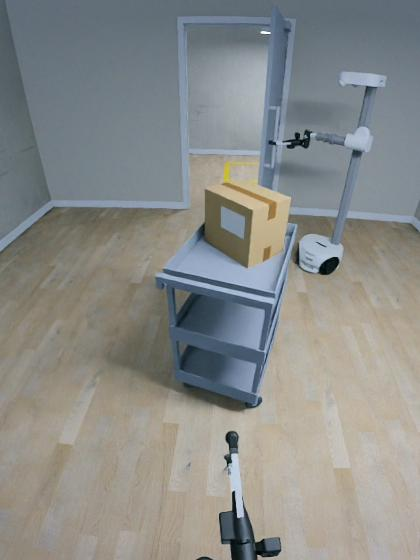

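Emit:
move:
  blocking: false
  cameras: []
  r1: {"base":{"translate_m":-0.19,"strafe_m":-0.15},"pace":"slow","contact_limits":{"translate_m":0.7}}
  r2: {"base":{"strafe_m":0.06,"translate_m":0.18},"joints":{"lift_m":0.64}}

Emit:
wait:
  seconds: 2.2
  cameras: []

Emit:
wait:
  seconds: 2
  cameras: ["r1_head_camera","r2_wrist_camera","r2_head_camera","r1_head_left_camera"]

Scene clock: 439.10 s.
move: r1 moving; r2 moving
r1.base_odometry: x=-2.779 y=+0.940 heading=+0.002
r1.turned_by_wheels: +0.003
r1.turned_by_imu: +0.019
r1.base_tilt: forward=-1.6 right=+1.2
r1.lidar_m: 0.50 0.53 3.28 1.10 2.21 2.50 1.64 1.48 1.51 1.21 1.12 0.78
r1.base_status: translate_m moving; strafe_m moving
r1.joint_positions: lift_m=+0.860 arm_m=+0.133 wrist_yaw_rad=+0.815 wrist_pitch_rad=+0.002 wrist_roll_rad=+0.000 gripper_m=-0.024
r1.joint_status: not commanded
r1.measured_speeds: translate_m=-0.041 strafe_m=-0.035 rotate_rad=+0.002 lift_m=+0.000 arm_m=+0.000 wrist_yaw_rad=+0.000 wrist_pitch_rad=+0.000 wrist_roll_rad=+0.000
r1.motor_effort: lift_m=+24(24) arm_m=-5(5) wheel_0=+16(22) wheel_1=-2(4) wheel_2=+20(20)
r1.servo_current: wrist_yaw_rad=98(98) wrist_pitch_rad=46(46) wrist_roll_rad=52(72) gripper_m=65(72)
r1.contact_limits: arm_m 0.1; translate_m 0.7
r1.hand_pose: x=+0.5654 y=+0.1499 z=+1.0372 quat_wxyz=(+0.918, +0.000, +0.001, +0.396) (m; r1's base frame)
r1.wrist_depth_mm: - - 268 171 222 206 191 / - - - 234 223 204 192 / - - - 235 224 206 193 / - - - 177 225 206 194 / - - - 175 226 206 195 / - - 181 174 223 208 195 / - 157 268 167 169 203 195
r2.base_odometry: x=-0.280 y=-0.676 heading=-1.978
r2.turned_by_wheels: +0.000
r2.turned_by_imu: +0.001
r2.base_tilt: forward=-0.7 right=+0.1
r2.lidar_m: 0.89 3.06 2.48 2.37 2.64 2.18 2.13 2.32 2.38 2.32 2.54 0.88
r2.base_status: translate_m moving; strafe_m moving
r2.joint_positions: lift_m=+0.588 arm_m=+0.000 wrist_yaw_rad=+0.003 wrist_pitch_rad=+0.002 wrist_roll_rad=+1.568 gripper_m=+0.100
r2.joint_status: lift_m moving
r2.measured_speeds: translate_m=+0.121 strafe_m=+0.041 rotate_rad=-0.003 lift_m=+0.146 arm_m=+0.000 wrist_yaw_rad=+0.000 wrist_pitch_rad=+0.000 wrist_roll_rad=+0.000
r2.motor_effort: lift_m=+20(23) arm_m=-4(4) wheel_0=+6(10) wheel_1=+9(10) wheel_2=-11(13)
r2.servo_current: wrist_yaw_rad=46(52) wrist_pitch_rad=39(39) wrist_roll_rad=52(59) gripper_m=46(59)
r2.hand_pose: x=+0.4596 y=-0.0866 z=+0.7654 quat_wxyz=(+0.708, +0.706, +0.002, +0.000) (m; r2's base frame)
r2.wrist_depth_mm: - - - - - 1537 1042 / - - - - - 1229 976 / - - 976 - 1336 707 - / - - 1160 - 1229 - - / - - - - - 1661 - / - - 193 854 192 1336 1078 / - - - - - 1618 1060
pictures: none
No camera images: "cameras" was empty.

Scene clock: 440.60 s.
earlier move: r1 moving; r2 done
r1.base_odometry: x=-2.889 y=+0.853 heading=+0.002
r1.turned_by_wheels: +0.000
r1.turned_by_imu: +0.039
r1.base_tilt: forward=-1.6 right=+1.2
r1.lidar_m: 0.50 0.51 3.41 1.15 2.49 2.16 1.45 1.36 1.40 1.17 1.11 0.83
r1.base_status: translate_m moving; strafe_m moving
r1.joint_positions: lift_m=+0.860 arm_m=+0.133 wrist_yaw_rad=+0.815 wrist_pitch_rad=+0.002 wrist_roll_rad=+0.000 gripper_m=-0.024
r1.joint_status: not commanded
r1.measured_speeds: translate_m=-0.077 strafe_m=-0.066 rotate_rad=+0.002 lift_m=+0.000 arm_m=+0.000 wrist_yaw_rad=+0.000 wrist_pitch_rad=+0.000 wrist_roll_rad=+0.000
r1.motor_effort: lift_m=+24(24) arm_m=-5(5) wheel_0=+21(25) wheel_1=+0(5) wheel_2=+17(23)
r1.servo_current: wrist_yaw_rad=85(104) wrist_pitch_rad=46(52) wrist_roll_rad=59(78) gripper_m=65(72)
r1.contact_limits: arm_m 0.1; translate_m 0.7
r1.hand_pose: x=+0.5654 y=+0.1499 z=+1.0372 quat_wxyz=(+0.918, +0.000, +0.001, +0.396) (m; r1's base frame)
r1.wrist_depth_mm: - - 262 173 225 209 200 / - - 263 236 226 213 201 / - - 265 236 226 212 201 / - - 267 170 229 213 202 / - - 267 181 229 213 202 / - - 182 176 227 216 204 / - 153 266 166 148 213 203
r2.base_odometry: x=-0.293 y=-0.832 heading=-1.978
r2.turned_by_wheels: +0.000
r2.turned_by_imu: +0.001
r2.base_tilt: forward=-0.7 right=+0.1
r2.lidar_m: 0.78 2.98 2.39 2.32 2.58 2.30 2.26 2.49 2.42 2.40 2.62 0.76
r2.base_status: done
r2.joint_positions: lift_m=+0.640 arm_m=+0.000 wrist_yaw_rad=+0.003 wrist_pitch_rad=+0.002 wrist_roll_rad=+1.568 gripper_m=+0.100
r2.joint_status: all done
r2.measured_speeds: all 0
r2.motor_effort: lift_m=+21(25) arm_m=-4(4) wheel_0=+4(10) wheel_1=+2(11) wheel_2=-4(13)
r2.servo_current: wrist_yaw_rad=46(59) wrist_pitch_rad=39(46) wrist_roll_rad=46(65) gripper_m=52(59)
r2.hand_pose: x=+0.4596 y=-0.0866 z=+0.8175 quat_wxyz=(+0.708, +0.706, +0.002, +0.000) (m; r2's base frame)
r2.wrist_depth_mm: - - - - - 1430 1042 / - - 854 544 - 544 - / - - 842 569 - 580 - / - - - 621 - 627 - / - - - 699 - 683 - / - - 193 707 193 1464 1138 / - - - - - 1756 1098
wait: 1.50 of 2.2 s (r2 has come to rest)
pictures: none
No camera images: "cameras" was empty.

Scene clock: 442.23 s.
earlier move: r1 done
r1.base_odometry: x=-2.958 y=+0.799 heading=+0.002
r1.turned_by_wheels: -0.001
r1.turned_by_imu: +0.005
r1.base_tilt: forward=-1.6 right=+1.2
r1.lidar_m: 0.50 0.51 1.41 1.21 4.66 2.04 1.39 1.26 1.30 1.21 1.09 0.91
r1.base_status: done
r1.joint_positions: lift_m=+0.860 arm_m=+0.133 wrist_yaw_rad=+0.815 wrist_pitch_rad=+0.002 wrist_roll_rad=+0.000 gripper_m=-0.024
r1.joint_status: not commanded
r1.measured_speeds: all 0
r1.motor_effort: lift_m=+24(24) arm_m=-4(5) wheel_0=+21(26) wheel_1=+3(5) wheel_2=+12(23)
r1.servo_current: wrist_yaw_rad=85(104) wrist_pitch_rad=46(52) wrist_roll_rad=46(78) gripper_m=65(78)
r1.contact_limits: arm_m 0.1; translate_m 0.7
r1.hand_pose: x=+0.5654 y=+0.1499 z=+1.0372 quat_wxyz=(+0.918, +0.000, +0.001, +0.396) (m; r1's base frame)
r1.wrist_depth_mm: - - 254 236 229 216 210 / - - 255 236 229 219 211 / - - 258 236 230 219 211 / - - 257 171 230 219 211 / - - 257 238 231 220 213 / - - 182 169 230 221 213 / - 160 258 166 148 220 214
r2.base_odometry: x=-0.293 y=-0.832 heading=-1.978
r2.turned_by_wheels: +0.000
r2.turned_by_imu: +0.000
r2.base_tilt: forward=-0.6 right=+0.0
r2.lidar_m: 0.79 2.98 2.37 2.29 2.55 2.32 2.26 2.47 2.41 2.38 2.63 0.75
r2.base_status: done
r2.joint_positions: lift_m=+0.640 arm_m=+0.000 wrist_yaw_rad=+0.003 wrist_pitch_rad=+0.002 wrist_roll_rad=+1.568 gripper_m=+0.100
r2.joint_status: all done
r2.measured_speeds: all 0
r2.motor_effort: lift_m=+21(25) arm_m=-4(4) wheel_0=+3(10) wheel_1=+2(11) wheel_2=-4(13)
r2.servo_current: wrist_yaw_rad=46(65) wrist_pitch_rad=33(52) wrist_roll_rad=46(65) gripper_m=52(59)
r2.hand_pose: x=+0.4596 y=-0.0866 z=+0.8175 quat_wxyz=(+0.708, +0.706, +0.002, +0.000) (m; r2's base frame)
r2.wrist_depth_mm: - - - - - 1430 1060 / - - 866 544 - 549 - / - - 842 574 - 580 - / - - - 621 - 621 - / - - - 691 - 683 - / - - 192 699 194 1464 1160 / - - - - - 1808 1138
wait: 1.63 of 2 s (r1 has come to rest)
pictures: r1_head_camera, r1_head_left_camera, r2_head_camera, r2_wrist_camera
Images, in order (width x height): r1_head_camera 420x560, r1_head_left_camera 420x672, r2_head_camera 420x560, r2_wrist_camera 616x392.

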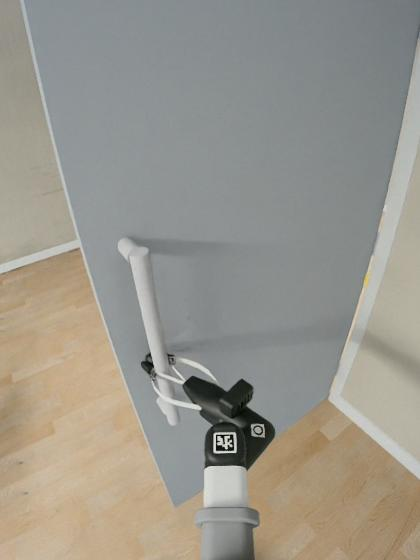

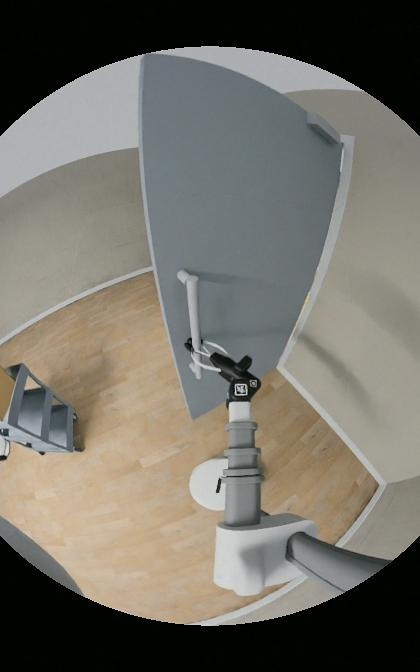

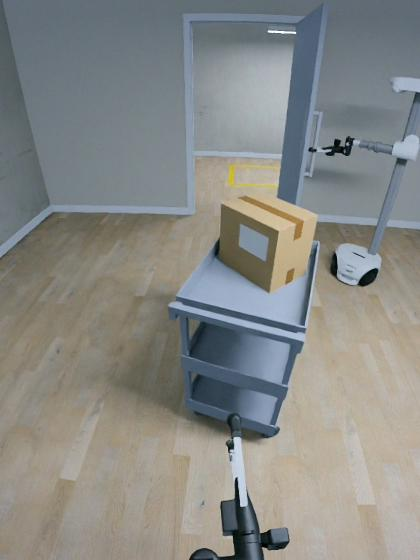

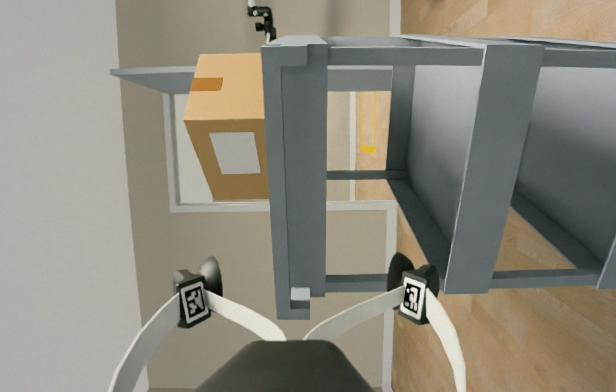

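Emit:
move:
  blocking: false
  cameras: []
  r2: {"base":{"strafe_m":-0.08,"translate_m":0.2},"joints":{"lift_m":0.685,"arm_m":0.1,"gripper_m":0.12}}

Emit:
wait:
  seconds: 3
  cameras: ["r2_head_camera","r2_wrist_camera","r2_head_right_camera"]

Scene clock: 457.27 s.
move: r2 moving
r1: as last shown
r1.turned_by_wheels: +0.000
r1.turned_by_imu: +0.000
r1.lidar_m: 0.53 0.51 1.42 1.22 4.67 2.05 1.37 1.26 1.31 1.18 1.10 0.89
r1.motor_effort: lift_m=+24(24) arm_m=-4(4) wheel_0=+22(22) wheel_1=+3(3) wheel_2=+12(12)
r1.servo_current: wrist_yaw_rad=91(91) wrist_pitch_rad=46(46) wrist_roll_rad=33(59) gripper_m=72(72)
r1.contact_limits: arm_m 0.1; translate_m 0.7
r1.wrist_depth_mm: - - 253 236 228 217 210 / - - 255 236 229 219 211 / - - 257 238 230 220 211 / - - 258 171 230 220 211 / - - 259 239 232 220 212 / - - 182 169 229 221 212 / - 160 258 166 148 220 213
r2.base_odometry: x=-0.317 y=-0.855 heading=-1.978
r2.turned_by_wheels: +0.000
r2.turned_by_imu: +0.001
r2.base_tilt: forward=-0.7 right=+0.1
r2.lidar_m: 0.76 2.97 2.40 2.33 2.56 2.32 2.31 2.51 2.42 2.39 2.61 0.75
r2.base_status: translate_m moving; strafe_m moving
r2.joint_positions: lift_m=+0.674 arm_m=+0.051 wrist_yaw_rad=+0.003 wrist_pitch_rad=+0.002 wrist_roll_rad=+1.568 gripper_m=+0.114
r2.joint_status: lift_m moving; arm_m moving; gripper_m moving
r2.measured_speeds: translate_m=+0.121 strafe_m=-0.050 rotate_rad=-0.004 lift_m=+0.086 arm_m=+0.195 wrist_yaw_rad=-0.001 wrist_pitch_rad=+0.000 wrist_roll_rad=+0.000
r2.motor_effort: lift_m=+22(25) arm_m=+5(10) wheel_0=+7(12) wheel_1=+5(6) wheel_2=-12(14)
r2.servo_current: wrist_yaw_rad=52(52) wrist_pitch_rad=39(46) wrist_roll_rad=39(52) gripper_m=98(98)
r2.hand_pose: x=+0.5100 y=-0.0867 z=+0.8514 quat_wxyz=(+0.708, +0.706, +0.001, +0.000) (m; r2's base frame)
r2.wrist_depth_mm: - - - - - 1537 1042 / - - 809 477 - - 484 / - - 778 512 - - 521 / - - - 564 - 559 554 / - - - 603 - 597 1118 / - - 200 621 192 634 1182 / - - - - - 1708 1182
pictures: none
No camera images: "cameras" was empty.

Scene clock: 458.83 s.
earlier move: r2 done
r1.base_odometry: x=-2.958 y=+0.799 heading=+0.002
r1.turned_by_wheels: +0.000
r1.turned_by_imu: +0.000
r1.base_tilt: forward=-1.6 right=+1.2
r1.lidar_m: 0.51 0.50 1.42 1.21 4.67 2.04 1.38 1.27 1.30 1.18 1.10 0.90
r1.base_status: not commanded
r1.joint_positions: lift_m=+0.860 arm_m=+0.133 wrist_yaw_rad=+0.815 wrist_pitch_rad=+0.002 wrist_roll_rad=+0.000 gripper_m=-0.024
r1.joint_status: not commanded
r1.measured_speeds: all 0
r1.motor_effort: lift_m=+24(24) arm_m=-4(4) wheel_0=+22(22) wheel_1=+3(3) wheel_2=+12(12)
r1.servo_current: wrist_yaw_rad=78(104) wrist_pitch_rad=46(52) wrist_roll_rad=46(65) gripper_m=72(78)
r1.contact_limits: arm_m 0.1; translate_m 0.7
r1.hand_pose: x=+0.5654 y=+0.1499 z=+1.0372 quat_wxyz=(+0.918, +0.000, +0.001, +0.396) (m; r1's base frame)
r1.wrist_depth_mm: - - 254 235 229 217 210 / - - 255 236 230 219 211 / - - 257 236 230 220 211 / - - 257 170 232 219 213 / - - 257 239 231 220 212 / - - 183 169 231 221 213 / - 160 257 166 147 220 213
r2.base_odometry: x=-0.446 y=-0.983 heading=-1.978
r2.turned_by_wheels: +0.000
r2.turned_by_imu: +0.000
r2.base_tilt: forward=-0.6 right=+0.1
r2.lidar_m: 0.57 3.07 2.41 2.40 2.61 2.51 2.49 2.71 2.37 2.34 2.56 0.56
r2.base_status: done
r2.joint_positions: lift_m=+0.685 arm_m=+0.100 wrist_yaw_rad=+0.003 wrist_pitch_rad=+0.002 wrist_roll_rad=+1.568 gripper_m=+0.120
r2.joint_status: all done
r2.measured_speeds: all 0
r2.motor_effort: lift_m=+21(25) arm_m=+6(10) wheel_0=+3(13) wheel_1=+4(6) wheel_2=-4(14)
r2.servo_current: wrist_yaw_rad=52(65) wrist_pitch_rad=39(46) wrist_roll_rad=52(65) gripper_m=52(98)
r2.hand_pose: x=+0.5593 y=-0.0867 z=+0.8625 quat_wxyz=(+0.708, +0.706, +0.001, +0.000) (m; r2's base frame)
r2.wrist_depth_mm: - - - 184 237 245 243 / - - 549 198 254 820 - / - - 508 212 272 866 - / - - 603 289 294 - - / - - - 306 310 - - / - - 198 258 200 554 - / - - - - - 1708 504
wait: 1.57 of 3 s (r2 has come to rest)
pictures: r2_head_camera, r2_head_right_camera, r2_wrist_camera
Images, in order (width x height): r2_head_camera 420x560, r2_head_right_camera 420x672, r2_wrist_camera 616x392.

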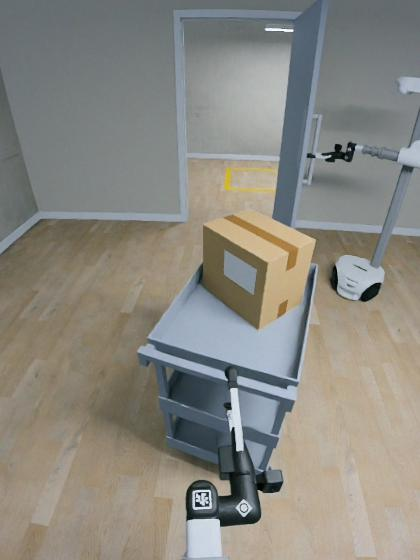

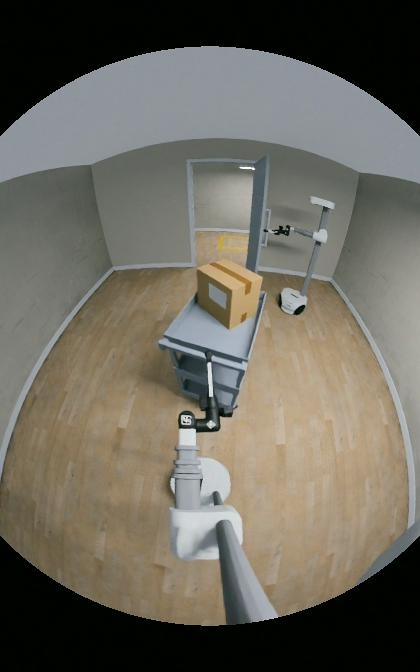

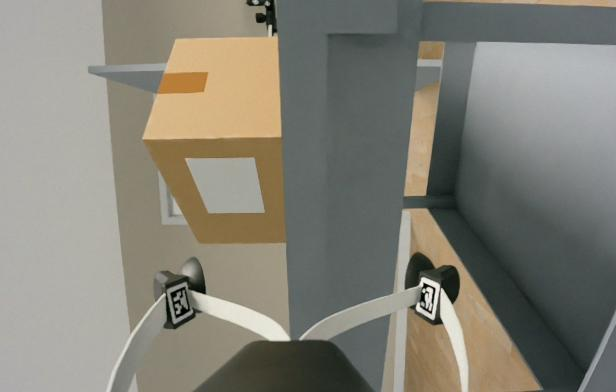

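Emit:
move:
  blocking: false
  cameras: []
  r2: {"joints":{"arm_m":0.2},"pace":"slow","contact_limits":{"arm_m":0.0}}

Emit:
wait:
  seconds: 2
  cameras: ["r2_wrist_camera","r2_head_camera"]

Emit:
zoom_image:
  camera: "r2_head_camera"
  region: [120, 300, 310, 480]

Scene clock: 467.77 s.
move: r2 moving
r1: as last shown
r1.lidar_m: 0.51 0.51 1.41 1.23 4.66 2.02 1.32 1.26 1.32 1.18 1.10 0.88
r1.motor_effort: lift_m=+24(24) arm_m=-4(4) wheel_0=+21(22) wheel_1=+3(3) wheel_2=+12(12)
r1.servo_current: wrist_yaw_rad=91(111) wrist_pitch_rad=39(46) wrist_roll_rad=65(65) gripper_m=65(72)
r1.contact_limits: arm_m 0.1; translate_m 0.7
r1.wrist_depth_mm: - - 254 236 228 216 210 / - - 256 236 229 217 211 / - - 256 236 230 219 211 / - - 257 171 231 220 211 / - - 257 239 232 220 213 / - - 182 169 230 220 212 / - 160 258 165 147 220 213
r2.base_odometry: x=-0.446 y=-0.983 heading=-1.978
r2.turned_by_wheels: +0.000
r2.turned_by_imu: +0.000
r2.base_tilt: forward=-0.7 right=+0.0
r2.lidar_m: 0.56 3.10 2.42 2.39 2.60 2.52 2.48 2.72 2.38 2.34 2.57 0.56
r2.base_status: not commanded
r2.joint_positions: lift_m=+0.685 arm_m=+0.112 wrist_yaw_rad=+0.003 wrist_pitch_rad=+0.002 wrist_roll_rad=+1.568 gripper_m=+0.120
r2.joint_status: arm_m moving
r2.measured_speeds: translate_m=+0.000 strafe_m=+0.000 rotate_rad=+0.000 lift_m=+0.000 arm_m=+0.049 wrist_yaw_rad=+0.000 wrist_pitch_rad=+0.000 wrist_roll_rad=+0.000
r2.motor_effort: lift_m=+21(21) arm_m=+11(11) wheel_0=+2(3) wheel_1=+4(5) wheel_2=-4(5)
r2.servo_current: wrist_yaw_rad=46(59) wrist_pitch_rad=46(46) wrist_roll_rad=46(52) gripper_m=46(52)
r2.contact_limits: arm_m 0
r2.hand_pose: x=+0.5720 y=-0.0867 z=+0.8625 quat_wxyz=(+0.708, +0.706, +0.001, +0.000) (m; r2's base frame)
r2.wrist_depth_mm: - - - 176 229 236 - / - - 539 189 244 831 - / - - 500 204 260 866 - / - - 597 218 279 - - / - - - 294 294 - - / - - 199 246 200 549 - / - - - - - 1708 496
pictures: none
No camera images: "cameras" was empty.

Scene clock: 469.57 s.
earlier move: r2 done
r1.base_odometry: x=-2.958 y=+0.799 heading=+0.002
r1.turned_by_wheels: +0.000
r1.turned_by_imu: +0.000
r1.base_tilt: forward=-1.5 right=+1.2
r1.lidar_m: 0.53 0.51 1.38 1.22 4.67 2.02 1.38 1.27 1.32 1.17 1.09 0.89
r1.base_status: not commanded
r1.joint_positions: lift_m=+0.860 arm_m=+0.133 wrist_yaw_rad=+0.815 wrist_pitch_rad=+0.002 wrist_roll_rad=+0.000 gripper_m=-0.024
r1.joint_status: not commanded
r1.measured_speeds: all 0
r1.motor_effort: lift_m=+24(24) arm_m=-4(4) wheel_0=+21(22) wheel_1=+3(3) wheel_2=+12(12)
r1.servo_current: wrist_yaw_rad=78(111) wrist_pitch_rad=39(52) wrist_roll_rad=46(72) gripper_m=65(72)
r1.contact_limits: arm_m 0.1; translate_m 0.7
r1.hand_pose: x=+0.5654 y=+0.1499 z=+1.0372 quat_wxyz=(+0.918, +0.000, +0.001, +0.396) (m; r1's base frame)
r1.wrist_depth_mm: - - 254 236 228 217 209 / - - 255 236 229 217 211 / - - 258 237 230 219 211 / - - 257 171 231 220 213 / - - 259 237 231 220 213 / - - 182 169 231 220 213 / - 159 257 165 148 220 214
r2.base_odometry: x=-0.446 y=-0.983 heading=-1.978
r2.turned_by_wheels: +0.000
r2.turned_by_imu: +0.000
r2.base_tilt: forward=-0.7 right=+0.0
r2.lidar_m: 0.59 3.04 2.42 2.38 2.60 2.51 2.46 2.71 2.40 2.32 2.57 0.55
r2.base_status: not commanded
r2.joint_positions: lift_m=+0.685 arm_m=+0.200 wrist_yaw_rad=+0.000 wrist_pitch_rad=+0.004 wrist_roll_rad=+1.569 gripper_m=+0.120
r2.joint_status: all done
r2.measured_speeds: all 0
r2.motor_effort: lift_m=+21(21) arm_m=+9(13) wheel_0=+3(3) wheel_1=+4(5) wheel_2=-5(5)
r2.servo_current: wrist_yaw_rad=46(65) wrist_pitch_rad=46(46) wrist_roll_rad=52(65) gripper_m=46(59)
r2.contact_limits: arm_m 0
r2.hand_pose: x=+0.6590 y=-0.0874 z=+0.8618 quat_wxyz=(+0.708, +0.706, +0.002, -0.001) (m; r2's base frame)
r2.wrist_depth_mm: - - 517 108 164 - - / - 455 433 117 174 - - / - 413 410 123 185 - - / - - 500 131 198 - - / - - 603 142 212 - - / - - 217 150 221 208 - / - - - - - 1708 473
wait: 1.80 of 2 s (r2 has come to rest)
pictures: r2_head_camera, r2_wrist_camera
Images, in order (width x height): r2_head_camera 420x560, r2_wrist_camera 616x392.

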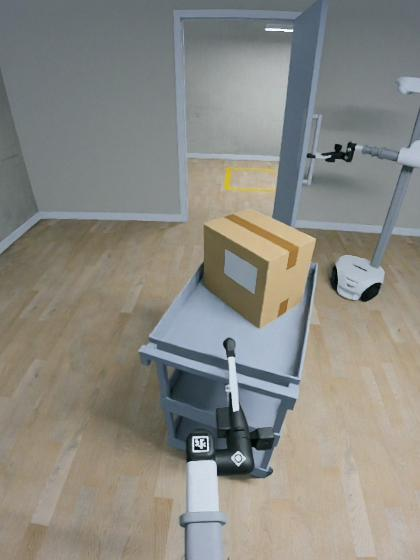

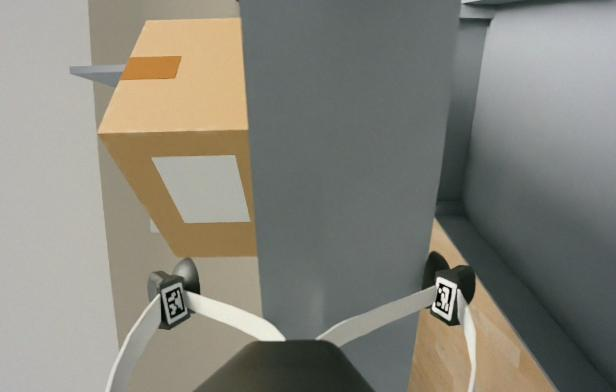

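Scaled by 2.653 from the camera's 420x560 image, which has a finer 1200x1600 frame.

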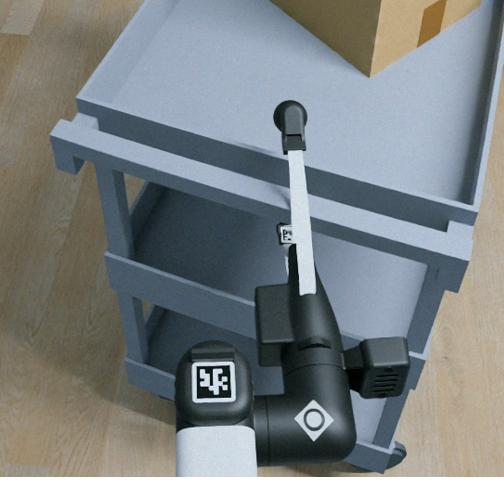

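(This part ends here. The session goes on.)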